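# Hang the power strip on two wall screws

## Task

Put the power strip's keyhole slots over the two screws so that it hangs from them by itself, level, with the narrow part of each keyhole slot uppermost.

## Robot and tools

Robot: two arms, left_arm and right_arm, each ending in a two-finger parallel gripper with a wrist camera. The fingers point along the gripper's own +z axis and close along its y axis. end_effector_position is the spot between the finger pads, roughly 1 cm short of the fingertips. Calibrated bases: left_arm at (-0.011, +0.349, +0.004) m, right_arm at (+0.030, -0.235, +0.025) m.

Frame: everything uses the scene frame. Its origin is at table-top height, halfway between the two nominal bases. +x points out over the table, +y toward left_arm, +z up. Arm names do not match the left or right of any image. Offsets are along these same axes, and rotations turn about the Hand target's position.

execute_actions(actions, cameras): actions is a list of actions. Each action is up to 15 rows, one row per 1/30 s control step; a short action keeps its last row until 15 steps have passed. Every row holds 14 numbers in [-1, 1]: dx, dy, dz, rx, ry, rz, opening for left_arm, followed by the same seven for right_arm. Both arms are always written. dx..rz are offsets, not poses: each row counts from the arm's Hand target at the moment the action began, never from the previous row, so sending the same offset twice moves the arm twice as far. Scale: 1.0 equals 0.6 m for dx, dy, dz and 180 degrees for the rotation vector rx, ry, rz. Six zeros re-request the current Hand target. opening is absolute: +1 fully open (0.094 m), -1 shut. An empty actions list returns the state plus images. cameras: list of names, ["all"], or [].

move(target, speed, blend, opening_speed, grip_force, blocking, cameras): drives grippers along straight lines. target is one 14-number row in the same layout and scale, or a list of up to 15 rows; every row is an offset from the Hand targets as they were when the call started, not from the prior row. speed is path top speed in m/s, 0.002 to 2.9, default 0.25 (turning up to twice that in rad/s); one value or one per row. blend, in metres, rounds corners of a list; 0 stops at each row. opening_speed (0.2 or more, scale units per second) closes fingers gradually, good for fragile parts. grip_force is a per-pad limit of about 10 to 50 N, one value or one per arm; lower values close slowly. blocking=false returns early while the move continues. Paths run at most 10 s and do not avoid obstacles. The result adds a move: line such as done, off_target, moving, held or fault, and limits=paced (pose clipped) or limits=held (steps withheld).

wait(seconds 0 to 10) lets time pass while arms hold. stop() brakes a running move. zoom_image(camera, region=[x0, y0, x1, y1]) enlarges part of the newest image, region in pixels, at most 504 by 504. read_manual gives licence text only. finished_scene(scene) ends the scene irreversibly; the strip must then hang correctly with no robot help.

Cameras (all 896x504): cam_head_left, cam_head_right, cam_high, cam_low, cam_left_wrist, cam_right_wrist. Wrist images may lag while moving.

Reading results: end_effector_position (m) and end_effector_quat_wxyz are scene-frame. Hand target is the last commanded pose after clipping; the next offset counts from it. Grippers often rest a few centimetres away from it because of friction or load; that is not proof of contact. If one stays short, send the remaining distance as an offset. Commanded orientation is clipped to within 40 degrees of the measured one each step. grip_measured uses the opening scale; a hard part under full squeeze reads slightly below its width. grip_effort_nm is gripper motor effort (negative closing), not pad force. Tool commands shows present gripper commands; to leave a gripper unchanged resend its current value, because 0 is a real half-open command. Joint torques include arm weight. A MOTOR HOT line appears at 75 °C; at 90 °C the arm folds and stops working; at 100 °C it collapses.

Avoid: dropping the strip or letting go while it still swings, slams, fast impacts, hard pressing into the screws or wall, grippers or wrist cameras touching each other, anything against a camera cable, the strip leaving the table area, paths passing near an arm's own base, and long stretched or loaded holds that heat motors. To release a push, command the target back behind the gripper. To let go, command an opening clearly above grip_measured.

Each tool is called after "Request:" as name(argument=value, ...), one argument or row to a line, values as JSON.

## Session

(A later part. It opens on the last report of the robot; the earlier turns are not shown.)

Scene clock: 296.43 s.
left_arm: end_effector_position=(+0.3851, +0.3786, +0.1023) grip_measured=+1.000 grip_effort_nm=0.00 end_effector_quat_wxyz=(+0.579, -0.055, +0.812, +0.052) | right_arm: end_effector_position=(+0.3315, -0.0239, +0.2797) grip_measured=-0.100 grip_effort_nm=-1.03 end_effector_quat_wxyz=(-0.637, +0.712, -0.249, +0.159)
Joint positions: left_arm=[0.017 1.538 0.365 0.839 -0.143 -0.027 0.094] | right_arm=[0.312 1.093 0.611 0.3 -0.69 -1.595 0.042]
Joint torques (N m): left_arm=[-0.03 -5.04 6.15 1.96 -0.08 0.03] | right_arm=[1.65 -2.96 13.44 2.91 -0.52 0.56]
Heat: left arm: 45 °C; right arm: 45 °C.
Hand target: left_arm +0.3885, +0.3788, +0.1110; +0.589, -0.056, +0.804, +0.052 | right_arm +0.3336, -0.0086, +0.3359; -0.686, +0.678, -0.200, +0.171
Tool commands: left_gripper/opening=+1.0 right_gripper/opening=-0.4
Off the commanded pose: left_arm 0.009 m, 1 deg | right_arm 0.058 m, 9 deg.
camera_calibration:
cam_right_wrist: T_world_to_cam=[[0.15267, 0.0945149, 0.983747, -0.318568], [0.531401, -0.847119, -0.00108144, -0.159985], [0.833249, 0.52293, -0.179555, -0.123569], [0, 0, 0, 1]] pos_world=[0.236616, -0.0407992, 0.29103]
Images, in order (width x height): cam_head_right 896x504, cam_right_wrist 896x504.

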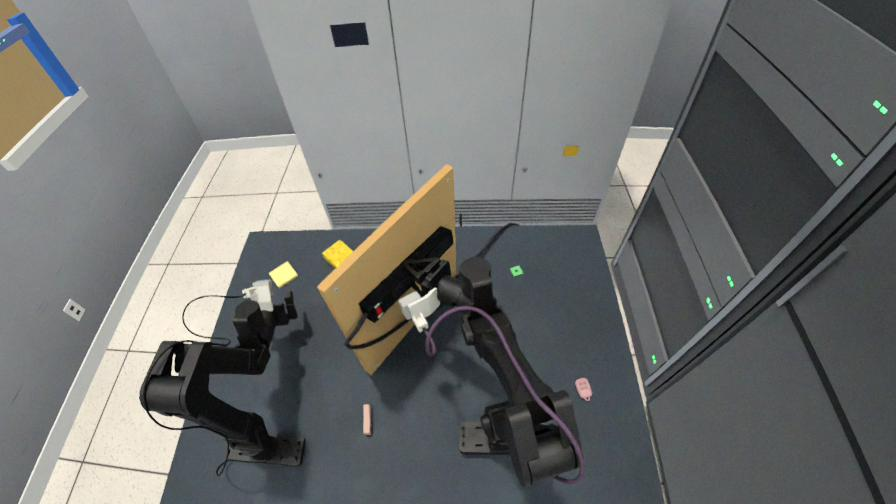

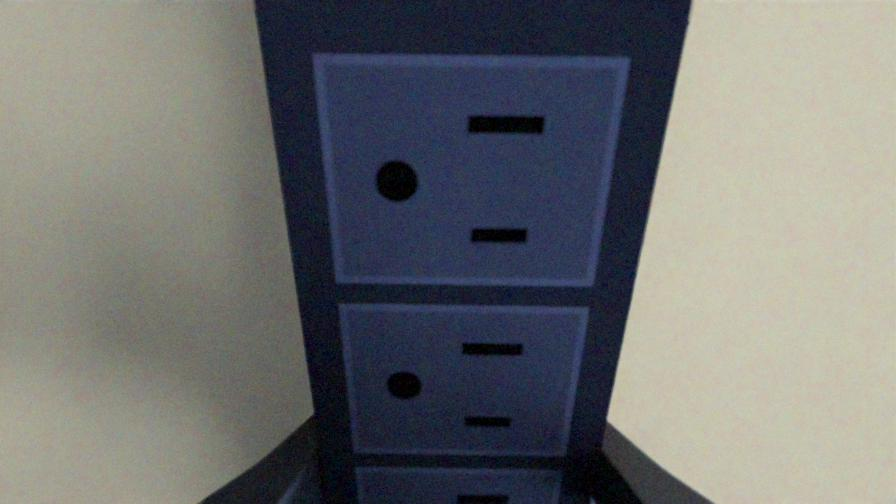

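Request:
move(
  target=[0,0,0,0,0,0,1, -0.0278,-0.045,-0.0265,0.0138,-0.0093,0,-0.4],
  speed=0.06,
  cameras=["cam_high"],
)

Request:
zoom_image(
  camera="cam_high",
  region=[320, 90, 520, 230],
)

Scene clock: 302.87 s.
left_arm: end_effector_position=(+0.3851, +0.3786, +0.1023) grip_measured=+1.000 grip_effort_nm=0.00 end_effector_quat_wxyz=(+0.579, -0.055, +0.812, +0.052) | right_arm: end_effector_position=(+0.3300, -0.0397, +0.3018) grip_measured=-0.100 grip_effort_nm=-1.03 end_effector_quat_wxyz=(+0.677, -0.678, +0.212, -0.193)
Joint positions: left_arm=[0.017 1.538 0.365 0.839 -0.143 -0.027 0.094] | right_arm=[0.235 1.07 0.545 0.512 -0.774 -1.554 0.042]
Joint torques (N m): left_arm=[-0.02 -5.04 6.13 1.96 -0.08 0.03] | right_arm=[0.23 -5.48 6.41 2.41 -0.53 0.63]
Motor temperatures (°C): left_arm=[26 30 45 40 27 27 26] | right_arm=[28 30 45 38 28 26 26]
Heat: left arm: 45 °C; right arm: 45 °C.
Hand target: left_arm +0.3885, +0.3788, +0.1110; +0.589, -0.056, +0.804, +0.052 | right_arm +0.3170, -0.0355, +0.3201; +0.703, -0.661, +0.194, -0.176
Off the commanded pose: left_arm 0.009 m, 1 deg | right_arm 0.023 m, 5 deg.
move: off_target (right_arm)
Images, in order (width x height): cam_high 896x504.

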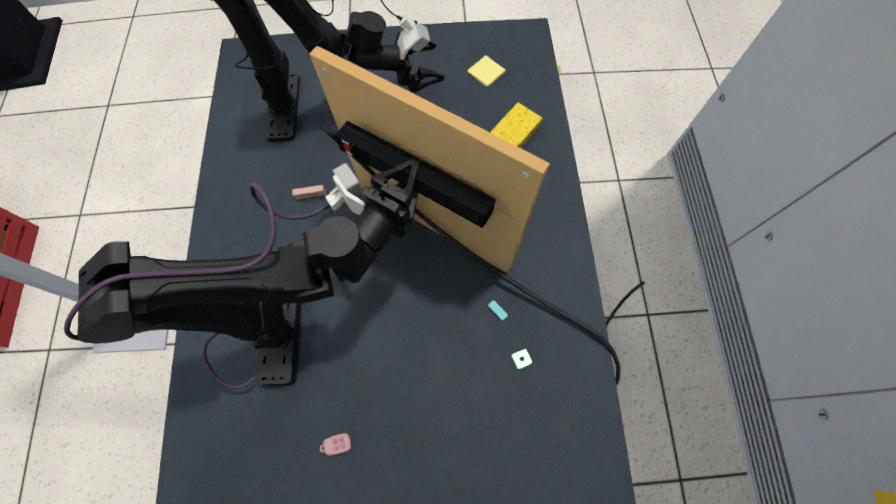

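Scaled by 2.520 from the camera's 896x504 image, which has a finer 1280x720 frame.

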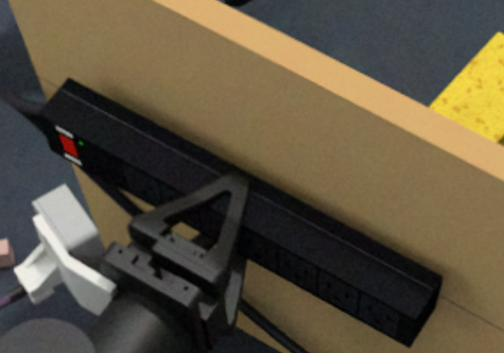

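Request:
move(
  target=[0,0,0,0,0,0,1, 0.0140,0.0208,0.003,-0.0044,-0.0067,0,-0.4],
  speed=0.04,
)

Scene clock: 305.90 s.
left_arm: end_effector_position=(+0.3851, +0.3786, +0.1023) grip_measured=+1.000 grip_effort_nm=0.01 end_effector_quat_wxyz=(+0.579, -0.055, +0.812, +0.052) | right_arm: end_effector_position=(+0.3302, -0.0309, +0.2988) grip_measured=-0.100 grip_effort_nm=-1.03 end_effector_quat_wxyz=(+0.677, -0.680, +0.206, -0.191)
Joint positions: left_arm=[0.017 1.538 0.365 0.839 -0.143 -0.027 0.094] | right_arm=[0.269 1.093 0.545 0.535 -0.752 -1.561 0.042]
Joint torques (N m): left_arm=[-0.03 -5.03 6.15 1.96 -0.09 0.03] | right_arm=[1.37 -3.03 8.9 2.35 -0.3 0.48]
Heat: left arm: 45 °C; right arm: 44 °C.
Hand target: left_arm +0.3885, +0.3788, +0.1110; +0.589, -0.056, +0.804, +0.052 | right_arm +0.3254, -0.0231, +0.3218; +0.701, -0.664, +0.185, -0.185
Off the commanded pose: left_arm 0.009 m, 1 deg | right_arm 0.025 m, 4 deg.
move: off_target (right_arm)

Request:
move(
  target=[0,0,0,0,0,0,1, 0.0093,0.0138,0.0035,0,0,0,-0.4],
  speed=0.04,
)

Scene clock: 307.27 s.
left_arm: end_effector_position=(+0.3851, +0.3786, +0.1023) grip_measured=+1.000 grip_effort_nm=0.00 end_effector_quat_wxyz=(+0.579, -0.055, +0.812, +0.052) | right_arm: end_effector_position=(+0.3340, -0.0256, +0.2916) grip_measured=-0.100 grip_effort_nm=-1.03 end_effector_quat_wxyz=(+0.672, -0.683, +0.215, -0.189)
Joint positions: left_arm=[0.017 1.538 0.365 0.839 -0.143 -0.027 0.094] | right_arm=[0.294 1.119 0.545 0.541 -0.718 -1.562 0.042]
Joint torques (N m): left_arm=[-0.02 -5.03 6.15 1.97 -0.08 0.03] | right_arm=[1.96 -3 11.25 2.39 -0.36 0.49]
Heat: left arm: 45 °C; right arm: 44 °C.
Hand target: left_arm +0.3885, +0.3788, +0.1110; +0.589, -0.056, +0.804, +0.052 | right_arm +0.3309, -0.0148, +0.3240; +0.701, -0.664, +0.185, -0.185
Off the commanded pose: left_arm 0.009 m, 1 deg | right_arm 0.034 m, 5 deg.
move: off_target (right_arm)

Request:
move(
  target=[0,0,0,0,0,0,1, 0,0,0.035,0,0,0,-0.4],
  speed=0.04,
)

Scene clock: 311.27 s.
left_arm: end_effector_position=(+0.3851, +0.3786, +0.1023) grip_measured=+1.000 grip_effort_nm=0.00 end_effector_quat_wxyz=(+0.579, -0.055, +0.812, +0.052) | right_arm: end_effector_position=(+0.3389, -0.0263, +0.3009) grip_measured=-0.100 grip_effort_nm=-1.03 end_effector_quat_wxyz=(+0.664, -0.688, +0.221, -0.192)
Joint positions: left_arm=[0.017 1.538 0.365 0.839 -0.143 -0.027 0.094] | right_arm=[0.293 1.113 0.602 0.454 -0.705 -1.579 0.042]
Joint torques (N m): left_arm=[-0.02 -5.03 6.15 1.96 -0.08 0.03] | right_arm=[1.61 -4.89 12.41 2.23 -0.49 0.64]
Heat: left arm: 45 °C; right arm: 45 °C.
Hand target: left_arm +0.3885, +0.3788, +0.1110; +0.589, -0.056, +0.804, +0.052 | right_arm +0.3310, -0.0148, +0.3448; +0.701, -0.664, +0.185, -0.184
Off the commanded pose: left_arm 0.009 m, 1 deg | right_arm 0.046 m, 7 deg.
move: off_target (right_arm)

Request:
move(
  target=[0,0,0,0,0,0,1, 0.0093,0.0138,0.005,0.004,-0.0026,0,-0.4],
  speed=0.03,
  cameras=["cam_high"],
)

Request:
zoom_image(
  camera="cam_high",
  region=[320, 90, 520, 230],
)

Scene clock: 313.20 s.
left_arm: end_effector_position=(+0.3851, +0.3786, +0.1023) grip_measured=+1.000 grip_effort_nm=0.00 end_effector_quat_wxyz=(+0.579, -0.055, +0.812, +0.052) | right_arm: end_effector_position=(+0.3391, -0.0264, +0.3016) grip_measured=-0.100 grip_effort_nm=-1.03 end_effector_quat_wxyz=(+0.664, -0.688, +0.221, -0.193)
Joint positions: left_arm=[0.017 1.538 0.365 0.839 -0.143 -0.027 0.094] | right_arm=[0.294 1.112 0.604 0.451 -0.702 -1.579 0.042]
Joint torques (N m): left_arm=[-0.03 -5.04 6.13 1.96 -0.08 0.03] | right_arm=[3.63 -2.19 13.31 2.64 -0.31 0.76]
Heat: left arm: 45 °C; right arm: 45 °C.
Hand target: left_arm +0.3885, +0.3788, +0.1110; +0.589, -0.056, +0.804, +0.052 | right_arm +0.3365, -0.0066, +0.3481; +0.706, -0.658, +0.184, -0.186
Off the commanded pose: left_arm 0.009 m, 1 deg | right_arm 0.050 m, 7 deg.
move: off_target (right_arm)
Images, in order (width x height): cam_high 896x504.

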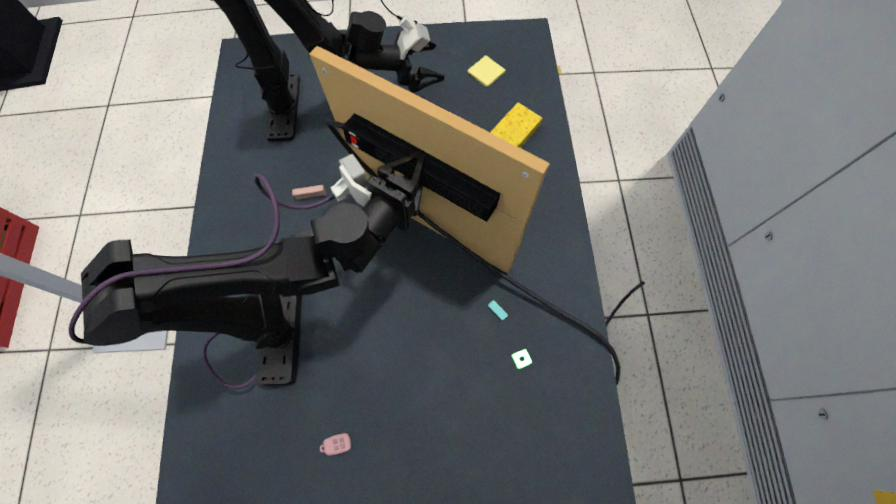

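Scaled by 2.520 from the camera's 896x504 image, which has a finer 1280x720 frame.

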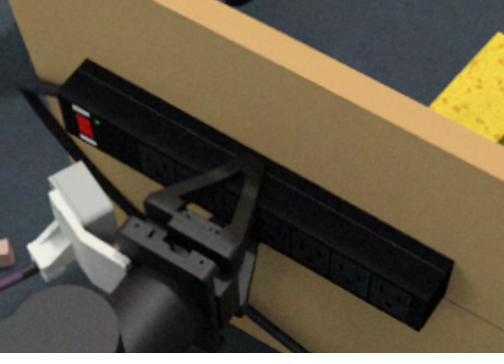

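Request:
move(
  target=[0,0,0,0,0,0,1, 0.0037,0.0055,0.0,0.0115,-0.0078,0.0139,-0.4],
  speed=0.03,
  cameras=["cam_high"],
)

Request:
zoom_image(
  camera="cam_high",
  region=[320, 90, 520, 230],
)

Scene clock: 318.83 s.
left_arm: end_effector_position=(+0.3851, +0.3786, +0.1023) grip_measured=+1.000 grip_effort_nm=0.00 end_effector_quat_wxyz=(+0.579, -0.055, +0.812, +0.052) | right_arm: end_effector_position=(+0.3395, -0.0256, +0.3019) grip_measured=-0.100 grip_effort_nm=-1.03 end_effector_quat_wxyz=(+0.675, -0.686, +0.206, -0.179)
Joint positions: left_arm=[0.017 1.538 0.365 0.839 -0.143 -0.027 0.094] | right_arm=[0.271 1.145 0.604 0.505 -0.769 -1.563 0.042]
Joint torques (N m): left_arm=[-0.02 -5.03 6.13 1.96 -0.08 0.03] | right_arm=[4.45 -1.46 12.01 3.2 -0.23 0.93]
Heat: left arm: 45 °C; right arm: 48 °C.
Hand target: left_arm +0.3885, +0.3788, +0.1110; +0.589, -0.056, +0.804, +0.052 | right_arm +0.3388, -0.0032, +0.3481; +0.724, -0.647, +0.164, -0.176
Off the commanded pose: left_arm 0.009 m, 1 deg | right_arm 0.051 m, 9 deg.
move: off_target (right_arm)
Images, in order (width x height): cam_high 896x504.

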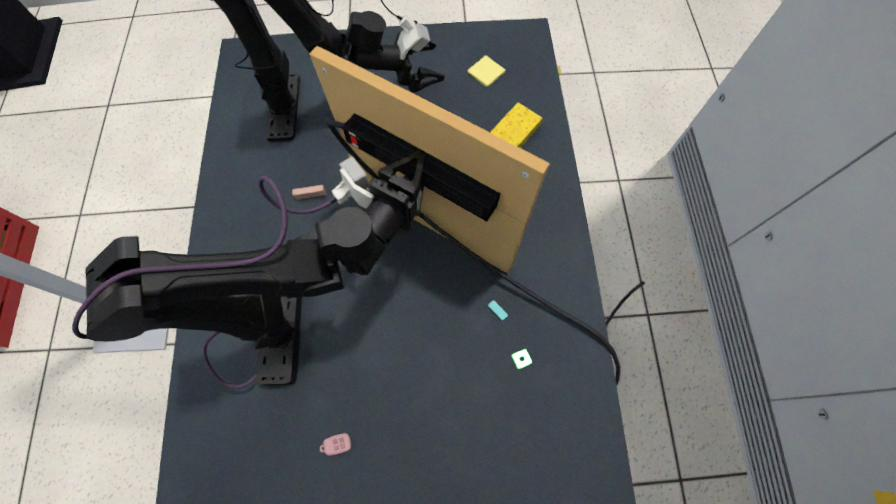

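Scaled by 2.520 from the camera's 896x504 image, which has a finer 1280x720 frame.

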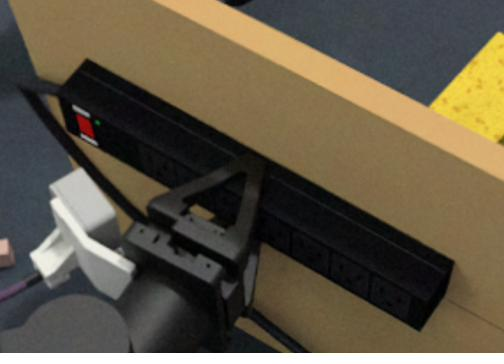

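Request:
move(
  target=[0,0,0,0,0,0,1, -0.0112,-0.0166,-0.06,-0.0055,-0.009,0,-0.4],
  speed=0.04,
)

Scene clock: 326.50 s.
left_arm: end_effector_position=(+0.3851, +0.3786, +0.1023) grip_measured=+1.000 grip_effort_nm=0.00 end_effector_quat_wxyz=(+0.579, -0.055, +0.812, +0.052) | right_arm: end_effector_position=(+0.3402, -0.0268, +0.2989) grip_measured=-0.100 grip_effort_nm=-1.03 end_effector_quat_wxyz=(+0.700, -0.660, +0.184, -0.199)
Joint positions: left_arm=[0.017 1.538 0.365 0.839 -0.143 -0.027 0.094] | right_arm=[0.264 1.202 0.52 0.767 -0.776 -1.517 0.042]
Joint torques (N m): left_arm=[-0.03 -5.03 6.15 1.97 -0.08 0.03] | right_arm=[2.89 -1.85 7.54 2.54 -0.27 0.33]
Heat: left arm: 45 °C; right arm: 49 °C.
Hand target: left_arm +0.3885, +0.3788, +0.1110; +0.589, -0.056, +0.804, +0.052 | right_arm +0.3320, -0.0132, +0.3120; +0.720, -0.651, +0.152, -0.186
Off the commanded pose: left_arm 0.009 m, 1 deg | right_arm 0.021 m, 5 deg.
move: off_target (right_arm)

Request:
move(
  target=[0,0,0,0,0,0,1, -0.0037,-0.0055,-0.025,-0.0166,0.0101,0,-0.4],
  speed=0.03,
)

Scene clock: 329.07 s.
left_arm: end_effector_position=(+0.3851, +0.3786, +0.1023) grip_measured=+1.000 grip_effort_nm=0.00 end_effector_quat_wxyz=(+0.579, -0.055, +0.812, +0.052) | right_arm: end_effector_position=(+0.3408, -0.0271, +0.2932) grip_measured=-0.100 grip_effort_nm=-1.03 end_effector_quat_wxyz=(+0.688, -0.672, +0.169, -0.216)
Joint positions: left_arm=[0.017 1.538 0.365 0.839 -0.143 -0.027 0.094] | right_arm=[0.263 1.202 0.52 0.739 -0.777 -1.588 0.042]
Joint torques (N m): left_arm=[-0.05 -5.03 6.13 1.96 -0.08 0.03] | right_arm=[1.77 -3.55 6.91 1.83 -0.48 0.5]
Heat: left arm: 45 °C; right arm: 48 °C.
Hand target: left_arm +0.3885, +0.3788, +0.1110; +0.589, -0.056, +0.804, +0.052 | right_arm +0.3298, -0.0165, +0.2970; +0.701, -0.672, +0.159, -0.180
Off the commanded pose: left_arm 0.009 m, 1 deg | right_arm 0.016 m, 5 deg.
move: off_target (right_arm)

Request:
move(
  target=[0,0,0,0,0,0,1, 0,0,-0.0167,-0.0013,0.0223,0.0007,-0.4],
  speed=0.03,
)

Scene clock: 332.20 s.
left_arm: end_effector_position=(+0.3851, +0.3786, +0.1023) grip_measured=+1.000 grip_effort_nm=0.01 end_effector_quat_wxyz=(+0.579, -0.055, +0.812, +0.052) | right_arm: end_effector_position=(+0.3411, -0.0270, +0.2816) grip_measured=-0.100 grip_effort_nm=-1.03 end_effector_quat_wxyz=(+0.679, -0.682, +0.188, -0.197)
Joint positions: left_arm=[0.017 1.538 0.365 0.839 -0.143 -0.027 0.094] | right_arm=[0.263 1.202 0.52 0.68 -0.777 -1.587 0.042]
Joint torques (N m): left_arm=[-0.03 -5.03 6.15 1.96 -0.08 0.03] | right_arm=[1.7 -3.85 7.2 1.85 -0.54 0.63]
Heat: left arm: 45 °C; right arm: 48 °C.
Hand target: left_arm +0.3885, +0.3788, +0.1110; +0.589, -0.056, +0.804, +0.052 | right_arm +0.3298, -0.0165, +0.2870; +0.693, -0.680, +0.182, -0.155
Off the commanded pose: left_arm 0.009 m, 1 deg | right_arm 0.016 m, 5 deg.
move: off_target (right_arm)

Request:
move(
  target=[0,0,0,0,0,0,1, 0,0,-0.02,0.0015,0.0024,0,-0.4],
  speed=0.03,
)

Scene clock: 334.03 s.
left_arm: end_effector_position=(+0.3851, +0.3786, +0.1023) grip_measured=+1.000 grip_effort_nm=0.00 end_effector_quat_wxyz=(+0.579, -0.055, +0.812, +0.052) | right_arm: end_effector_position=(+0.3411, -0.0270, +0.2780) grip_measured=-0.100 grip_effort_nm=-1.03 end_effector_quat_wxyz=(+0.682, -0.679, +0.191, -0.194)
Joint positions: left_arm=[0.017 1.538 0.365 0.839 -0.143 -0.027 0.094] | right_arm=[0.263 1.216 0.504 0.721 -0.777 -1.569 0.042]
Joint torques (N m): left_arm=[-0.02 -5.03 6.15 1.96 -0.08 0.03] | right_arm=[1.66 -2.67 5.7 2.03 -0.52 0.54]
Heat: left arm: 45 °C; right arm: 47 °C.
Hand target: left_arm +0.3885, +0.3788, +0.1110; +0.589, -0.056, +0.804, +0.052 | right_arm +0.3299, -0.0165, +0.2749; +0.694, -0.679, +0.185, -0.152
Off the commanded pose: left_arm 0.009 m, 1 deg | right_arm 0.016 m, 5 deg.
move: off_target (right_arm)

Request:
move(
  target=[0,0,0,0,0,0,1, 0,0,-0.0133,0,0,0,-0.4],
  speed=0.03,
)

Scene clock: 335.50 s.
left_arm: end_effector_position=(+0.3851, +0.3786, +0.1023) grip_measured=+1.000 grip_effort_nm=0.00 end_effector_quat_wxyz=(+0.579, -0.055, +0.812, +0.052) | right_arm: end_effector_position=(+0.3408, -0.0271, +0.2772) grip_measured=-0.100 grip_effort_nm=-1.03 end_effector_quat_wxyz=(+0.689, -0.671, +0.188, -0.197)
Joint positions: left_arm=[0.017 1.538 0.365 0.839 -0.143 -0.027 0.094] | right_arm=[0.263 1.233 0.483 0.79 -0.777 -1.549 0.042]
Joint torques (N m): left_arm=[-0.02 -5.03 6.13 1.96 -0.08 0.03] | right_arm=[1.51 -2.36 5.11 1.86 -0.5 0.38]
Heat: left arm: 45 °C; right arm: 47 °C.
Hand target: left_arm +0.3885, +0.3788, +0.1110; +0.589, -0.056, +0.804, +0.052 | right_arm +0.3298, -0.0165, +0.2670; +0.694, -0.679, +0.185, -0.153
Off the commanded pose: left_arm 0.009 m, 1 deg | right_arm 0.018 m, 5 deg.
move: off_target (right_arm)

Request:
wait(
  seconds=0,
  cameras=["cam_high"],
)

Request:
zoom_image(
  camera="cam_high",
  region=[330, 90, 430, 200],
)

Request:
zoom_image(
  camera="cam_high",
  region=[430, 140, 530, 250],
)

Scene clock: 345.33 s.
left_arm: end_effector_position=(+0.3851, +0.3786, +0.1023) grip_measured=+1.000 grip_effort_nm=0.00 end_effector_quat_wxyz=(+0.579, -0.055, +0.812, +0.052) | right_arm: end_effector_position=(+0.3408, -0.0271, +0.2772) grip_measured=-0.100 grip_effort_nm=-1.03 end_effector_quat_wxyz=(+0.689, -0.671, +0.188, -0.197)
Joint positions: left_arm=[0.017 1.538 0.365 0.839 -0.143 -0.027 0.094] | right_arm=[0.263 1.234 0.483 0.791 -0.777 -1.548 0.042]
Joint torques (N m): left_arm=[-0.03 -5.01 6.13 1.97 -0.08 0.03] | right_arm=[1.68 -2.17 5.39 1.83 -0.46 0.38]
Heat: left arm: 45 °C; right arm: 44 °C.
Hand target: left_arm +0.3885, +0.3788, +0.1110; +0.589, -0.056, +0.804, +0.052 | right_arm +0.3299, -0.0165, +0.2669; +0.694, -0.679, +0.185, -0.152
Tool commands: left_gripper/opening=+1.0 right_gripper/opening=-0.4
Off the commanded pose: left_arm 0.009 m, 1 deg | right_arm 0.018 m, 5 deg.
Images, in order (width x height): cam_high 896x504.

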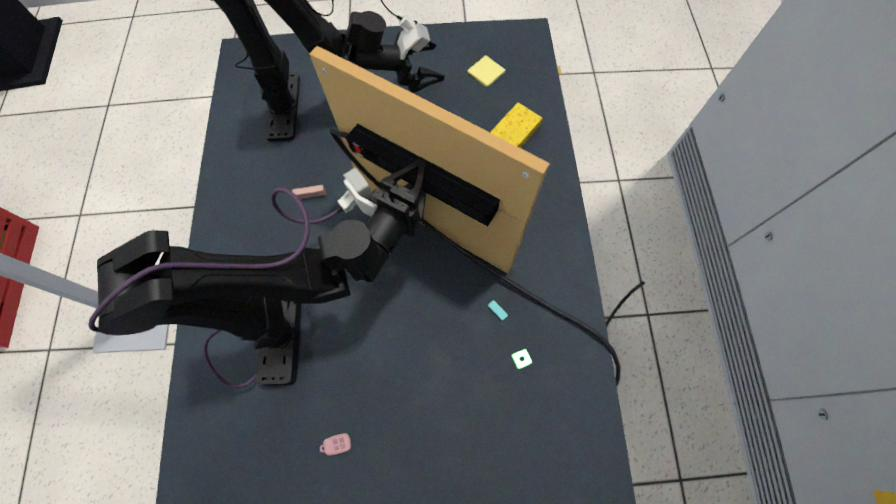

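Scaled by 4.582 from the camera's 896x504 image, which has a finer 1280x720 frame.

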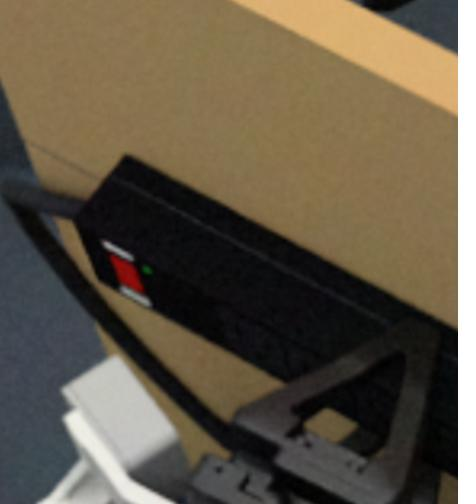

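Scaled by 4.582 from the camera's 896x504 image, which has a finer 1280x720 frame.

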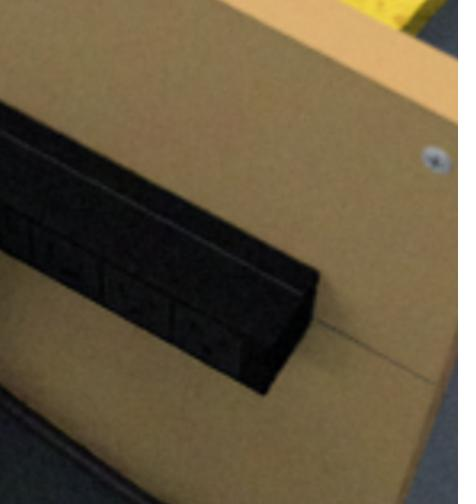

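Request:
move(
  target=[0,0,0,0,0,0,1, -0.0135,-0.0195,0.0,-0.003,0.002,0,-0.4],
  speed=0.04,
)

Scene clock: 349.87 s.
left_arm: end_effector_position=(+0.3851, +0.3786, +0.1023) grip_measured=+1.000 grip_effort_nm=0.00 end_effector_quat_wxyz=(+0.579, -0.055, +0.812, +0.052) | right_arm: end_effector_position=(+0.3319, -0.0321, +0.2570) grip_measured=-0.100 grip_effort_nm=-1.03 end_effector_quat_wxyz=(+0.676, -0.689, +0.198, -0.170)
Joint positions: left_arm=[0.017 1.538 0.365 0.839 -0.143 -0.027 0.094] | right_arm=[0.235 1.214 0.45 0.723 -0.829 -1.567 0.042]
Joint torques (N m): left_arm=[-0.03 -5.03 6.15 1.97 -0.08 0.03] | right_arm=[0.34 -5.48 5.98 1.98 -0.43 0.47]
Heat: left arm: 45 °C; right arm: 44 °C.
Hand target: left_arm +0.3885, +0.3788, +0.1110; +0.589, -0.056, +0.804, +0.052 | right_arm +0.3217, -0.0282, +0.2670; +0.690, -0.682, +0.186, -0.151
Off the commanded pose: left_arm 0.009 m, 1 deg | right_arm 0.015 m, 3 deg.
move: off_target (right_arm)

Request:
move(
  target=[0,0,0,0,0,0,1, 0.0,0.0,0.0,0.0024,-0.0137,-0.0083,-0.4],
  speed=0.03,
  cameras=["cam_high"],
)

Request:
zoom_image(
  camera="cam_high",
  region=[330, 90, 430, 200],
)

Request:
zoom_image(
  camera="cam_high",
  region=[430, 140, 530, 250],
)

Scene clock: 352.60 s.
left_arm: end_effector_position=(+0.3851, +0.3786, +0.1023) grip_measured=+1.000 grip_effort_nm=0.00 end_effector_quat_wxyz=(+0.579, -0.055, +0.812, +0.052) | right_arm: end_effector_position=(+0.3306, -0.0336, +0.2532) grip_measured=-0.100 grip_effort_nm=-1.03 end_effector_quat_wxyz=(+0.677, -0.686, +0.197, -0.181)
Joint positions: left_arm=[0.017 1.538 0.365 0.839 -0.143 -0.027 0.094] | right_arm=[0.239 1.214 0.421 0.765 -0.81 -1.572 0.042]
Joint torques (N m): left_arm=[-0.05 -5.04 6.15 1.96 -0.08 0.03] | right_arm=[1.2 -5.26 5.75 2.3 -0.24 0.43]
Heat: left arm: 45 °C; right arm: 43 °C.
Hand target: left_arm +0.3885, +0.3788, +0.1110; +0.589, -0.056, +0.804, +0.052 | right_arm +0.3216, -0.0281, +0.2671; +0.695, -0.674, +0.181, -0.174
Off the commanded pose: left_arm 0.009 m, 1 deg | right_arm 0.017 m, 3 deg.
move: off_target (right_arm)
Images, in order (width x height): cam_high 896x504.

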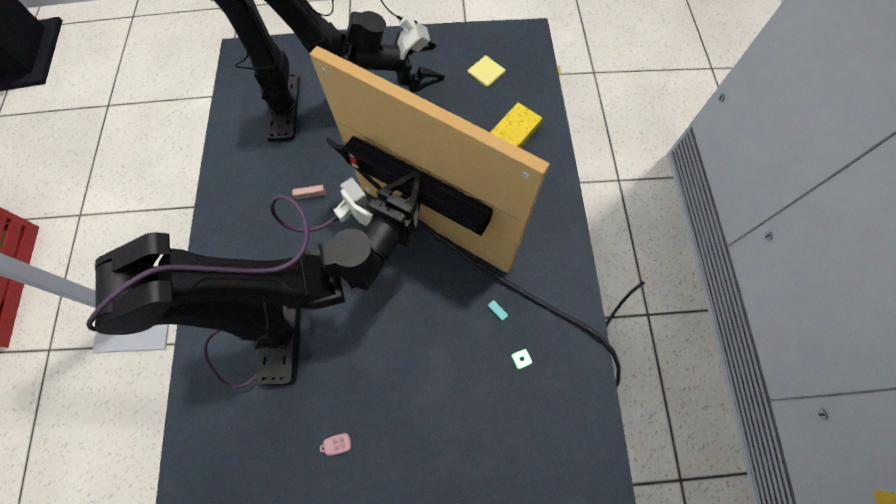

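Scaled by 4.582 from the camera's 896x504 image, which has a finer 1280x720 frame.

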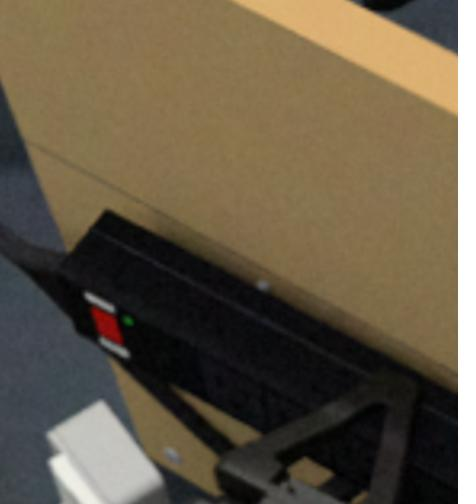

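Scaled by 4.582 from the camera's 896x504 image, which has a finer 1280x720 frame.

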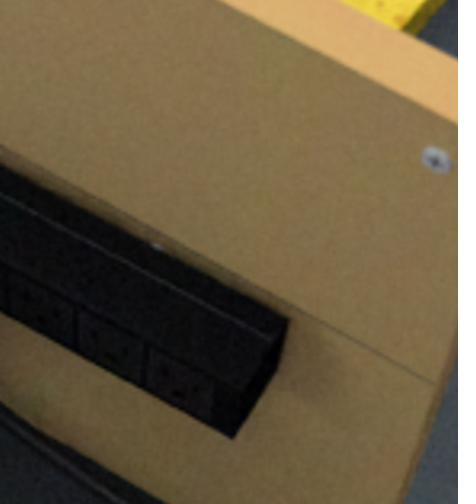

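Request:
wait(
  seconds=0,
  cameras=["cam_right_wrist"],
)

Scene clock: 358.27 s.
left_arm: end_effector_position=(+0.3851, +0.3786, +0.1023) grip_measured=+1.000 grip_effort_nm=0.00 end_effector_quat_wxyz=(+0.579, -0.055, +0.812, +0.052) | right_arm: end_effector_position=(+0.3306, -0.0336, +0.2532) grip_measured=-0.100 grip_effort_nm=-1.03 end_effector_quat_wxyz=(+0.677, -0.686, +0.197, -0.181)
Joint positions: left_arm=[0.017 1.538 0.365 0.839 -0.143 -0.027 0.094] | right_arm=[0.239 1.214 0.421 0.766 -0.81 -1.572 0.042]
Joint torques (N m): left_arm=[-0.02 -5.03 6.15 1.96 -0.08 0.03] | right_arm=[1.07 -5.14 5.72 2.28 -0.27 0.45]
Heat: left arm: 45 °C; right arm: 43 °C.
Hand target: left_arm +0.3885, +0.3788, +0.1110; +0.589, -0.056, +0.804, +0.052 | right_arm +0.3216, -0.0281, +0.2671; +0.695, -0.674, +0.181, -0.174
Tool commands: left_gripper/opening=+1.0 right_gripper/opening=-0.4
Off the commanded pose: left_arm 0.009 m, 1 deg | right_arm 0.017 m, 3 deg.
camera_calibration:
cam_right_wrist: T_world_to_cam=[[0.0234825, 0.0355674, 0.999091, -0.254654], [0.567856, -0.822973, 0.0159508, -0.183252], [0.822793, 0.566966, -0.0395226, -0.152929], [0, 0, 0, 1]] pos_world=[0.23587, -0.0550484, 0.251301]
Images, in order (width x height): cam_right_wrist 896x504.

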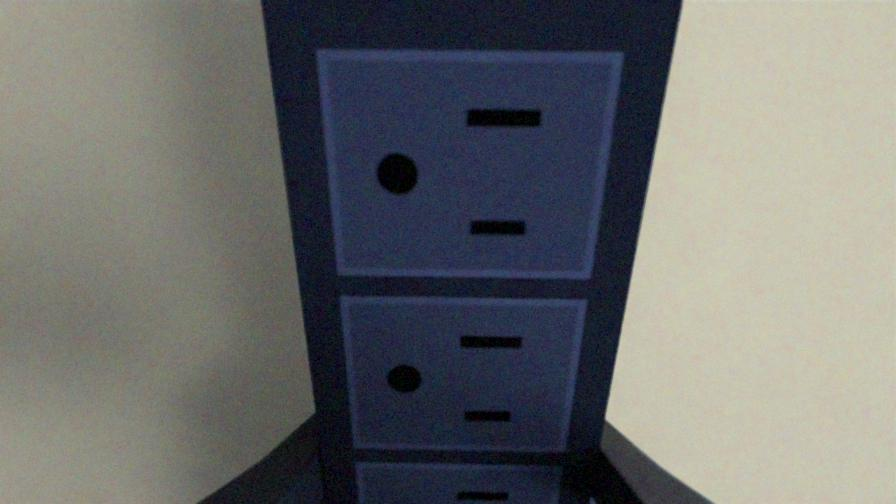

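Request:
move(
  target=[0,0,0,0,0,0,1, 0.0012,-0.0008,0.05,-0.0029,-0.0048,0,-0.4],
  speed=0.05,
)

Scene clock: 379.93 s.
left_arm: end_effector_position=(+0.3851, +0.3786, +0.1023) grip_measured=+1.000 grip_effort_nm=0.00 end_effector_quat_wxyz=(+0.579, -0.055, +0.812, +0.052) | right_arm: end_effector_position=(+0.3280, -0.0345, +0.2666) grip_measured=-0.100 grip_effort_nm=-1.03 end_effector_quat_wxyz=(+0.670, -0.692, +0.197, -0.183)
Joint positions: left_arm=[0.017 1.538 0.365 0.839 -0.143 -0.027 0.094] | right_arm=[0.239 1.147 0.466 0.631 -0.807 -1.596 0.042]
Joint torques (N m): left_arm=[-0.03 -5.01 6.13 1.97 -0.08 0.03] | right_arm=[0.92 -5.81 10.03 2.04 -0.3 0.48]
Heat: left arm: 45 °C; right arm: 42 °C.
Hand target: left_arm +0.3885, +0.3788, +0.1110; +0.589, -0.056, +0.804, +0.052 | right_arm +0.3224, -0.0286, +0.2970; +0.693, -0.676, +0.175, -0.180
Off the commanded pose: left_arm 0.009 m, 1 deg | right_arm 0.032 m, 4 deg.
move: off_target (right_arm)

Request:
move(
  target=[0,0,0,0,0,0,1, 0.0076,0.0110,-0.0133,0.0077,-0.0086,0,-0.4],
  speed=0.03,
)

Scene clock: 381.87 s.
left_arm: end_effector_position=(+0.3851, +0.3786, +0.1023) grip_measured=+1.000 grip_effort_nm=0.00 end_effector_quat_wxyz=(+0.579, -0.055, +0.812, +0.052) | right_arm: end_effector_position=(+0.3315, -0.0290, +0.2724) grip_measured=-0.100 grip_effort_nm=-1.03 end_effector_quat_wxyz=(+0.681, -0.682, +0.184, -0.193)
Joint positions: left_arm=[0.017 1.538 0.365 0.839 -0.143 -0.027 0.094] | right_arm=[0.258 1.185 0.466 0.723 -0.793 -1.581 0.042]
Joint torques (N m): left_arm=[-0.03 -5.04 6.13 1.97 -0.08 0.03] | right_arm=[1.4 -2.93 6.76 2.56 -0.19 0.54]
Heat: left arm: 45 °C; right arm: 42 °C.
Hand target: left_arm +0.3885, +0.3788, +0.1110; +0.589, -0.056, +0.804, +0.052 | right_arm +0.3270, -0.0220, +0.2890; +0.704, -0.665, +0.167, -0.187
Off the commanded pose: left_arm 0.009 m, 1 deg | right_arm 0.019 m, 4 deg.
move: off_target (right_arm)

Request:
move(
  target=[0,0,0,0,0,0,1, 0.0,0.0,-0.0317,0.0021,0.0034,0,-0.4],
  speed=0.03,
)

Scene clock: 383.70 s.
left_arm: end_effector_position=(+0.3851, +0.3786, +0.1023) grip_measured=+1.000 grip_effort_nm=0.00 end_effector_quat_wxyz=(+0.579, -0.055, +0.812, +0.052) | right_arm: end_effector_position=(+0.3309, -0.0290, +0.2679) grip_measured=-0.100 grip_effort_nm=-1.03 end_effector_quat_wxyz=(+0.692, -0.670, +0.167, -0.209)
Joint positions: left_arm=[0.017 1.538 0.365 0.839 -0.143 -0.027 0.094] | right_arm=[0.258 1.235 0.418 0.881 -0.794 -1.574 0.042]
Joint torques (N m): left_arm=[-0.02 -5.03 6.13 1.96 -0.08 0.03] | right_arm=[1.8 -2.36 6.26 2.13 -0.15 0.64]
Heat: left arm: 45 °C; right arm: 42 °C.
Hand target: left_arm +0.3885, +0.3788, +0.1110; +0.589, -0.056, +0.804, +0.052 | right_arm +0.3269, -0.0221, +0.2700; +0.705, -0.663, +0.172, -0.183
Off the commanded pose: left_arm 0.009 m, 1 deg | right_arm 0.008 m, 3 deg.
move: off_target (right_arm)

Request:
move(
  target=[0,0,0,0,0,0,1, 0.0,0.0,-0.0133,-0.0119,0.0071,0,-0.4],
  speed=0.03,
)

Scene clock: 385.70 s.
left_arm: end_effector_position=(+0.3851, +0.3786, +0.1023) grip_measured=+1.000 grip_effort_nm=0.00 end_effector_quat_wxyz=(+0.579, -0.055, +0.812, +0.052) | right_arm: end_effector_position=(+0.3308, -0.0288, +0.2652) grip_measured=-0.100 grip_effort_nm=-1.03 end_effector_quat_wxyz=(+0.686, -0.676, +0.159, -0.216)
Joint positions: left_arm=[0.017 1.538 0.365 0.839 -0.143 -0.027 0.094] | right_arm=[0.258 1.235 0.418 0.868 -0.796 -1.608 0.042]
Joint torques (N m): left_arm=[-0.03 -5.03 6.15 1.97 -0.08 0.03] | right_arm=[1.52 -3.19 6.68 1.52 -0.13 0.67]
Heat: left arm: 45 °C; right arm: 42 °C.
Hand target: left_arm +0.3885, +0.3788, +0.1110; +0.589, -0.056, +0.804, +0.052 | right_arm +0.3270, -0.0221, +0.2619; +0.690, -0.679, +0.176, -0.179
Off the commanded pose: left_arm 0.009 m, 1 deg | right_arm 0.008 m, 5 deg.
move: off_target (right_arm)

Request:
move(
  target=[0,0,0,0,0,0,1, 0.0,0.0,-0.0067,-0.0034,0.0214,0,-0.4],
  speed=0.03,
)

Scene clock: 387.80 s.
left_arm: end_effector_position=(+0.3851, +0.3786, +0.1023) grip_measured=+1.000 grip_effort_nm=0.00 end_effector_quat_wxyz=(+0.579, -0.055, +0.812, +0.052) | right_arm: end_effector_position=(+0.3328, -0.0299, +0.2425) grip_measured=-0.100 grip_effort_nm=-1.03 end_effector_quat_wxyz=(+0.666, -0.694, +0.201, -0.183)
Joint positions: left_arm=[0.017 1.538 0.365 0.839 -0.143 -0.027 0.094] | right_arm=[0.259 1.235 0.418 0.753 -0.78 -1.602 0.042]
Joint torques (N m): left_arm=[-0.03 -5.03 6.15 1.96 -0.08 0.02] | right_arm=[1.36 -5.5 8.65 1.68 -0.36 0.62]
Heat: left arm: 45 °C; right arm: 42 °C.
Hand target: left_arm +0.3885, +0.3788, +0.1110; +0.589, -0.056, +0.804, +0.052 | right_arm +0.3270, -0.0221, +0.2579; +0.680, -0.688, +0.199, -0.157
Off the commanded pose: left_arm 0.009 m, 1 deg | right_arm 0.018 m, 4 deg.
move: off_target (right_arm)

Request:
move(
  target=[0,0,0,0,0,0,1, 0.0,0.0,0.04,0.0119,-0.0071,0,-0.4],
  speed=0.04,
)

Scene clock: 389.87 s.
left_arm: end_effector_position=(+0.3851, +0.3786, +0.1023) grip_measured=+1.000 grip_effort_nm=0.00 end_effector_quat_wxyz=(+0.579, -0.055, +0.812, +0.052) | right_arm: end_effector_position=(+0.3327, -0.0300, +0.2496) grip_measured=-0.100 grip_effort_nm=-1.03 end_effector_quat_wxyz=(+0.668, -0.692, +0.215, -0.170)
Joint positions: left_arm=[0.017 1.538 0.365 0.839 -0.143 -0.027 0.094] | right_arm=[0.259 1.208 0.441 0.697 -0.779 -1.567 0.042]
Joint torques (N m): left_arm=[-0.02 -5.04 6.13 1.96 -0.08 0.03] | right_arm=[1.39 -6.2 9.76 2.08 -0.38 0.66]
Heat: left arm: 45 °C; right arm: 43 °C.
Hand target: left_arm +0.3885, +0.3788, +0.1110; +0.589, -0.056, +0.804, +0.052 | right_arm +0.3270, -0.0221, +0.2819; +0.695, -0.673, +0.194, -0.160
Off the commanded pose: left_arm 0.009 m, 1 deg | right_arm 0.034 m, 5 deg.
move: off_target (right_arm)

Request:
move(
  target=[0,0,0,0,0,0,1, 0.0,0.0,0.0,0.0167,-0.0100,0,-0.4],
  speed=0.04,
)

Scene clock: 399.10 s.
left_arm: end_effector_position=(+0.3851, +0.3786, +0.1023) grip_measured=+1.000 grip_effort_nm=0.01 end_effector_quat_wxyz=(+0.579, -0.055, +0.812, +0.052) | right_arm: end_effector_position=(+0.3337, -0.0297, +0.2654) grip_measured=-0.100 grip_effort_nm=-1.03 end_effector_quat_wxyz=(+0.691, -0.669, +0.206, -0.179)
Joint positions: left_arm=[0.017 1.538 0.365 0.839 -0.143 -0.027 0.094] | right_arm=[0.259 1.222 0.434 0.815 -0.78 -1.506 0.042]
Joint torques (N m): left_arm=[-0.03 -5.03 6.13 1.96 -0.09 0.03] | right_arm=[1.44 -3.14 6.6 2.59 -0.3 0.64]
Heat: left arm: 45 °C; right arm: 45 °C.
Hand target: left_arm +0.3885, +0.3788, +0.1110; +0.589, -0.056, +0.804, +0.052 | right_arm +0.3270, -0.0221, +0.2819; +0.716, -0.652, +0.187, -0.166
Off the commanded pose: left_arm 0.009 m, 1 deg | right_arm 0.019 m, 4 deg.
move: off_target (right_arm)

Request:
move(
  target=[0,0,0,0,0,0,1, 0.0,0.0,-0.0167,-0.0127,-0.0091,0,-0.4],
  speed=0.03,
)

Scene clock: 401.03 s.
left_arm: end_effector_position=(+0.3851, +0.3786, +0.1023) grip_measured=+1.000 grip_effort_nm=0.00 end_effector_quat_wxyz=(+0.579, -0.055, +0.812, +0.052) | right_arm: end_effector_position=(+0.3334, -0.0295, +0.2618) grip_measured=-0.100 grip_effort_nm=-1.03 end_effector_quat_wxyz=(+0.688, -0.673, +0.191, -0.193)
Joint positions: left_arm=[0.017 1.538 0.365 0.839 -0.143 -0.027 0.094] | right_arm=[0.259 1.236 0.422 0.843 -0.782 -1.546 0.042]
Joint torques (N m): left_arm=[-0.03 -5.03 6.15 1.97 -0.09 0.03] | right_arm=[1.4 -2.86 6.39 2.35 -0.3 0.41]
Heat: left arm: 45 °C; right arm: 44 °C.
Hand target: left_arm +0.3885, +0.3788, +0.1110; +0.589, -0.056, +0.804, +0.052 | right_arm +0.3270, -0.0221, +0.2719; +0.705, -0.664, +0.173, -0.179
Off the commanded pose: left_arm 0.009 m, 1 deg | right_arm 0.014 m, 3 deg.
move: off_target (right_arm)

Request:
move(
  target=[0,0,0,0,0,0,1, 0.0,0.0,-0.0217,-0.004,0.0025,0,-0.4],
  speed=0.03,
)

Scene clock: 402.47 s.
left_arm: end_effector_position=(+0.3851, +0.3786, +0.1023) grip_measured=+1.000 grip_effort_nm=0.00 end_effector_quat_wxyz=(+0.579, -0.055, +0.812, +0.052) | right_arm: end_effector_position=(+0.3331, -0.0294, +0.2581) grip_measured=-0.100 grip_effort_nm=-1.03 end_effector_quat_wxyz=(+0.689, -0.672, +0.177, -0.206)
Joint positions: left_arm=[0.017 1.538 0.365 0.839 -0.143 -0.027 0.094] | right_arm=[0.259 1.261 0.403 0.904 -0.783 -1.571 0.042]
Joint torques (N m): left_arm=[-0.03 -5.03 6.13 1.96 -0.08 0.02] | right_arm=[1.28 -2.58 5.7 2.08 -0.33 0.51]
Heat: left arm: 45 °C; right arm: 44 °C.
Hand target: left_arm +0.3885, +0.3788, +0.1110; +0.589, -0.056, +0.804, +0.052 | right_arm +0.3270, -0.0221, +0.2589; +0.700, -0.669, +0.175, -0.177
Off the commanded pose: left_arm 0.009 m, 1 deg | right_arm 0.010 m, 4 deg.
move: off_target (right_arm)

Request:
move(
  target=[0,0,0,0,0,0,1, 0.0,0.0,-0.011,0.0055,0.009,0,-0.4],
  speed=0.03,
  cameras=["cam_right_wrist","cam_high"],
)

Request:
zoom_image(
  camera="cam_high",
  region=[330, 90, 430, 200],
)

Request:
zoom_image(
  camera="cam_high",
  region=[430, 140, 530, 250],
)

Scene clock: 404.43 s.
left_arm: end_effector_position=(+0.3851, +0.3786, +0.1023) grip_measured=+1.000 grip_effort_nm=0.00 end_effector_quat_wxyz=(+0.579, -0.055, +0.812, +0.052) | right_arm: end_effector_position=(+0.3329, -0.0295, +0.2571) grip_measured=-0.100 grip_effort_nm=-1.03 end_effector_quat_wxyz=(+0.694, -0.667, +0.174, -0.209)
Joint positions: left_arm=[0.017 1.538 0.365 0.839 -0.143 -0.027 0.094] | right_arm=[0.259 1.283 0.389 0.965 -0.783 -1.558 0.042]
Joint torques (N m): left_arm=[-0.05 -5.04 6.13 1.96 -0.08 0.03] | right_arm=[1.61 -2.41 5.59 1.86 -0.22 0.72]
Heat: left arm: 45 °C; right arm: 44 °C.
Hand target: left_arm +0.3885, +0.3788, +0.1110; +0.589, -0.056, +0.804, +0.052 | right_arm +0.3270, -0.0221, +0.2523; +0.703, -0.665, +0.186, -0.166
Off the commanded pose: left_arm 0.009 m, 1 deg | right_arm 0.011 m, 5 deg.
move: off_target (right_arm)
camera_calibration:
cam_right_wrist: T_world_to_cam=[[-0.0588577, 0.00572326, 0.99825, -0.232039], [0.560192, -0.827501, 0.0377737, -0.184418], [0.826269, 0.561435, 0.0454986, -0.180258], [0, 0, 0, 1]] pos_world=[0.238594, -0.0500747, 0.2468]
Images, in order (width x height): cam_high 896x504, cam_right_wrist 896x504.

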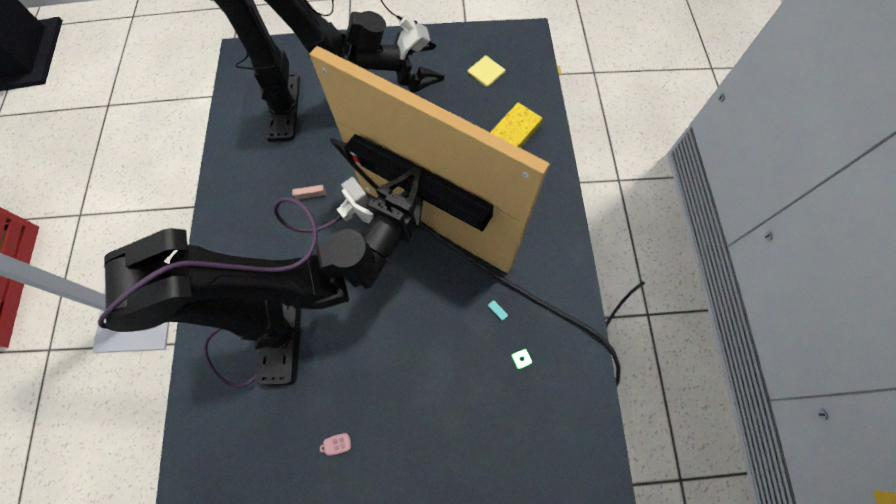

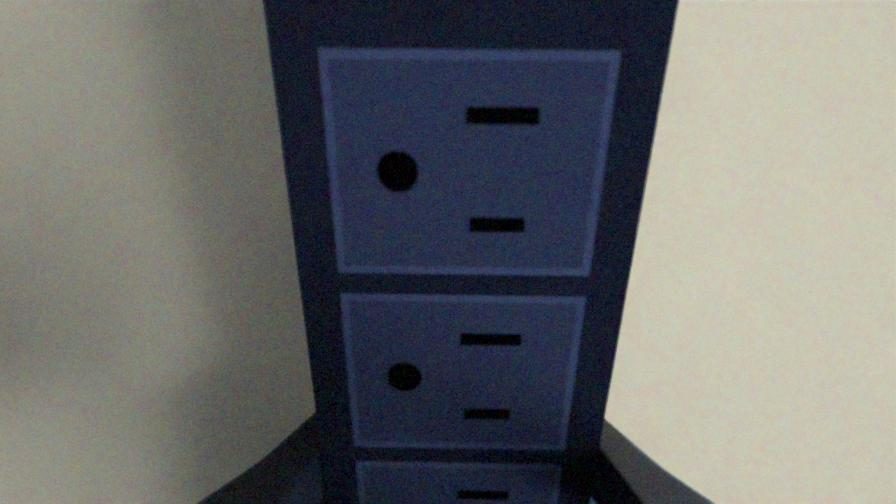

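Scaled by 4.582 from the camera's 896x504 image, which has a finer 1280x720 frame.

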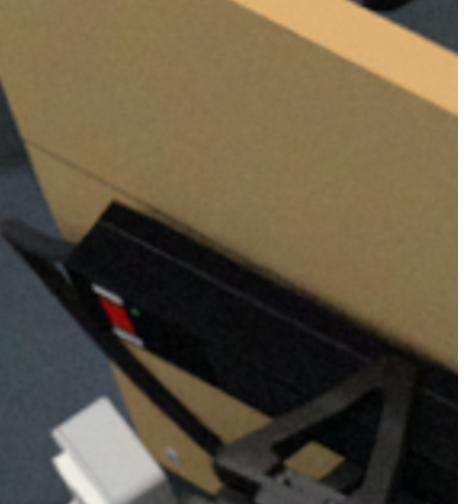

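Scaled by 4.582 from the camera's 896x504 image, which has a finer 1280x720 frame.

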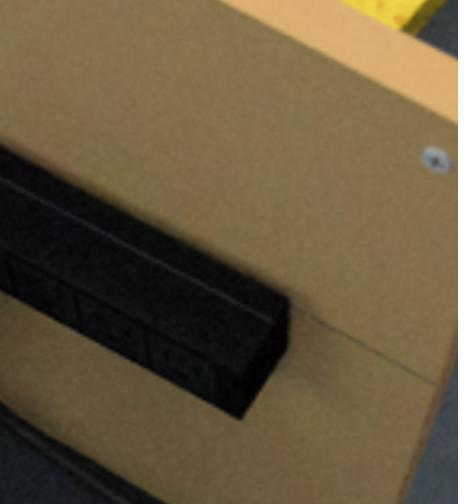

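Request:
move(
  target=[0,0,0,0,0,0,1, 0.0,0.0,-0.002,0.0004,0.0166,0,-0.4],
  speed=0.03,
)

Scene clock: 406.90 s.
left_arm: end_effector_position=(+0.3851, +0.3786, +0.1023) grip_measured=+1.000 grip_effort_nm=0.00 end_effector_quat_wxyz=(+0.579, -0.055, +0.812, +0.052) | right_arm: end_effector_position=(+0.3330, -0.0295, +0.2571) grip_measured=-0.100 grip_effort_nm=-1.03 end_effector_quat_wxyz=(+0.695, -0.666, +0.177, -0.206)
Joint positions: left_arm=[0.017 1.538 0.365 0.839 -0.143 -0.027 0.094] | right_arm=[0.259 1.283 0.389 0.965 -0.782 -1.55 0.042]
Joint torques (N m): left_arm=[-0.02 -5.03 6.15 1.96 -0.08 0.02] | right_arm=[1.18 -3.93 6.15 1.36 -0.22 0.87]
Heat: left arm: 45 °C; right arm: 44 °C.
Hand target: left_arm +0.3885, +0.3788, +0.1110; +0.589, -0.056, +0.804, +0.052 | right_arm +0.3270, -0.0221, +0.2511; +0.699, -0.669, +0.205, -0.149
Off the commanded pose: left_arm 0.009 m, 1 deg | right_arm 0.011 m, 7 deg.
move: off_target (right_arm)

Request:
move(
  target=[0,0,0,0,0,0,1, 0.0,0.0,0.0,0.0080,0.0132,0,-0.4],
  speed=0.03,
)

Scene clock: 408.60 s.
left_arm: end_effector_position=(+0.3851, +0.3786, +0.1023) grip_measured=+1.000 grip_effort_nm=0.01 end_effector_quat_wxyz=(+0.579, -0.055, +0.812, +0.052) | right_arm: end_effector_position=(+0.3334, -0.0294, +0.2544) grip_measured=-0.100 grip_effort_nm=-1.03 end_effector_quat_wxyz=(+0.696, -0.665, +0.195, -0.189)
Joint positions: left_arm=[0.017 1.538 0.365 0.839 -0.143 -0.027 0.094] | right_arm=[0.26 1.283 0.389 0.95 -0.78 -1.51 0.042]
Joint torques (N m): left_arm=[-0.02 -5.03 6.15 1.96 -0.08 0.03] | right_arm=[1.31 -4.01 6.22 1.47 -0.24 0.91]
Heat: left arm: 45 °C; right arm: 44 °C.
Hand target: left_arm +0.3885, +0.3788, +0.1110; +0.589, -0.056, +0.804, +0.052 | right_arm +0.3269, -0.0220, +0.2511; +0.703, -0.663, +0.221, -0.132
Off the commanded pose: left_arm 0.009 m, 1 deg | right_arm 0.010 m, 7 deg.
move: off_target (right_arm)

Request:
move(
  target=[0,0,0,0,0,0,1, 0.0,0.0,0.0,-0.0130,-0.0213,0,-0.4],
  speed=0.03,
)

Scene clock: 410.93 s.
left_arm: end_effector_position=(+0.3851, +0.3786, +0.1023) grip_measured=+1.000 grip_effort_nm=0.00 end_effector_quat_wxyz=(+0.579, -0.055, +0.812, +0.052) | right_arm: end_effector_position=(+0.3335, -0.0295, +0.2525) grip_measured=-0.100 grip_effort_nm=-1.03 end_effector_quat_wxyz=(+0.690, -0.670, +0.185, -0.200)
Joint positions: left_arm=[0.017 1.538 0.365 0.839 -0.143 -0.027 0.094] | right_arm=[0.26 1.283 0.389 0.941 -0.78 -1.551 0.042]
Joint torques (N m): left_arm=[-0.03 -5.03 6.15 1.96 -0.08 0.03] | right_arm=[1.31 -4.15 6.12 1.52 -0.28 0.6]
Heat: left arm: 45 °C; right arm: 43 °C.
Hand target: left_arm +0.3885, +0.3788, +0.1110; +0.589, -0.056, +0.804, +0.052 | right_arm +0.3270, -0.0220, +0.2511; +0.696, -0.673, +0.195, -0.159
Off the commanded pose: left_arm 0.009 m, 1 deg | right_arm 0.010 m, 5 deg.
move: off_target (right_arm)

Request:
move(
  target=[0,0,0,0,0,0,1, 0.001,-0.0007,0.0333,0.0252,0.0073,0,-0.4],
  speed=0.04,
)

Scene clock: 414.83 s.
left_arm: end_effector_position=(+0.3851, +0.3786, +0.1023) grip_measured=+1.000 grip_effort_nm=0.00 end_effector_quat_wxyz=(+0.579, -0.055, +0.812, +0.052) | right_arm: end_effector_position=(+0.3334, -0.0296, +0.2575) grip_measured=-0.100 grip_effort_nm=-1.03 end_effector_quat_wxyz=(+0.703, -0.657, +0.205, -0.178)
Joint positions: left_arm=[0.017 1.538 0.365 0.839 -0.143 -0.027 0.094] | right_arm=[0.26 1.283 0.389 0.966 -0.778 -1.466 0.042]
Joint torques (N m): left_arm=[-0.03 -5.04 6.13 1.96 -0.09 0.03] | right_arm=[1.4 -5.2 7.62 1.77 -0.24 0.85]
Heat: left arm: 45 °C; right arm: 43 °C.
Hand target: left_arm +0.3885, +0.3788, +0.1110; +0.589, -0.056, +0.804, +0.052 | right_arm +0.3276, -0.0225, +0.2711; +0.720, -0.646, +0.209, -0.143
Off the commanded pose: left_arm 0.009 m, 1 deg | right_arm 0.016 m, 5 deg.
move: off_target (right_arm)

Request:
move(
  target=[0,0,0,0,0,0,1, 0.0,0.0,0.025,-0.0139,-0.0412,0,-0.4],
  speed=0.04,
)

Scene clock: 418.27 s.
left_arm: end_effector_position=(+0.3851, +0.3786, +0.1023) grip_measured=+1.000 grip_effort_nm=0.00 end_effector_quat_wxyz=(+0.579, -0.055, +0.812, +0.052) | right_arm: end_effector_position=(+0.3334, -0.0293, +0.2550) grip_measured=-0.100 grip_effort_nm=-1.03 end_effector_quat_wxyz=(+0.694, -0.667, +0.189, -0.194)
Joint positions: left_arm=[0.017 1.538 0.365 0.839 -0.143 -0.027 0.094] | right_arm=[0.26 1.28 0.391 0.945 -0.781 -1.527 0.042]
Joint torques (N m): left_arm=[-0.02 -5.03 6.13 1.96 -0.08 0.03] | right_arm=[0.83 -6.65 9.51 2.01 -0.41 0.42]
Heat: left arm: 45 °C; right arm: 43 °C.
Hand target: left_arm +0.3885, +0.3788, +0.1110; +0.589, -0.056, +0.804, +0.052 | right_arm +0.3276, -0.0225, +0.2862; +0.718, -0.651, +0.159, -0.190
Off the commanded pose: left_arm 0.009 m, 1 deg | right_arm 0.032 m, 5 deg.
move: off_target (right_arm)

Request:
move(
  target=[0,0,0,0,0,0,1, 0.005,0.0013,-0.0152,-0.0023,0.0086,0,-0.4],
  speed=0.03,
)

Scene clock: 420.70 s.
left_arm: end_effector_position=(+0.3851, +0.3786, +0.1023) grip_measured=+1.000 grip_effort_nm=0.00 end_effector_quat_wxyz=(+0.579, -0.055, +0.812, +0.052) | right_arm: end_effector_position=(+0.3334, -0.0293, +0.2547) grip_measured=-0.100 grip_effort_nm=-1.03 end_effector_quat_wxyz=(+0.694, -0.667, +0.189, -0.194)
Joint positions: left_arm=[0.017 1.538 0.365 0.839 -0.143 -0.027 0.094] | right_arm=[0.26 1.28 0.391 0.943 -0.781 -1.53 0.042]
Joint torques (N m): left_arm=[-0.03 -5.04 6.13 1.97 -0.08 0.02] | right_arm=[0.83 -4.46 9.35 2 -0.37 0.5]
Heat: left arm: 45 °C; right arm: 44 °C.
Hand target: left_arm +0.3885, +0.3788, +0.1110; +0.589, -0.056, +0.804, +0.052 | right_arm +0.3306, -0.0217, +0.2770; +0.713, -0.656, +0.168, -0.181
Off the commanded pose: left_arm 0.009 m, 1 deg | right_arm 0.024 m, 4 deg.
move: off_target (right_arm)

Request:
move(
  target=[0,0,0,0,0,0,1, 0.0079,0.0107,0.0,0,0,0,-0.4],
  speed=0.02,
)

Scene clock: 422.03 s.
left_arm: end_effector_position=(+0.3851, +0.3786, +0.1023) grip_measured=+1.000 grip_effort_nm=0.00 end_effector_quat_wxyz=(+0.579, -0.055, +0.812, +0.052) | right_arm: end_effector_position=(+0.3341, -0.0283, +0.2547) grip_measured=-0.100 grip_effort_nm=-1.03 end_effector_quat_wxyz=(+0.693, -0.668, +0.189, -0.193)
Joint positions: left_arm=[0.017 1.538 0.365 0.839 -0.143 -0.027 0.094] | right_arm=[0.262 1.284 0.397 0.937 -0.782 -1.532 0.042]
Joint torques (N m): left_arm=[-0.03 -5.03 6.13 1.96 -0.08 0.03] | right_arm=[2.55 -2.48 10.5 2.08 -0.22 0.45]
Heat: left arm: 45 °C; right arm: 44 °C.
Hand target: left_arm +0.3885, +0.3788, +0.1110; +0.589, -0.056, +0.804, +0.052 | right_arm +0.3353, -0.0153, +0.2769; +0.713, -0.656, +0.168, -0.181
Off the commanded pose: left_arm 0.009 m, 1 deg | right_arm 0.026 m, 4 deg.
move: off_target (right_arm)


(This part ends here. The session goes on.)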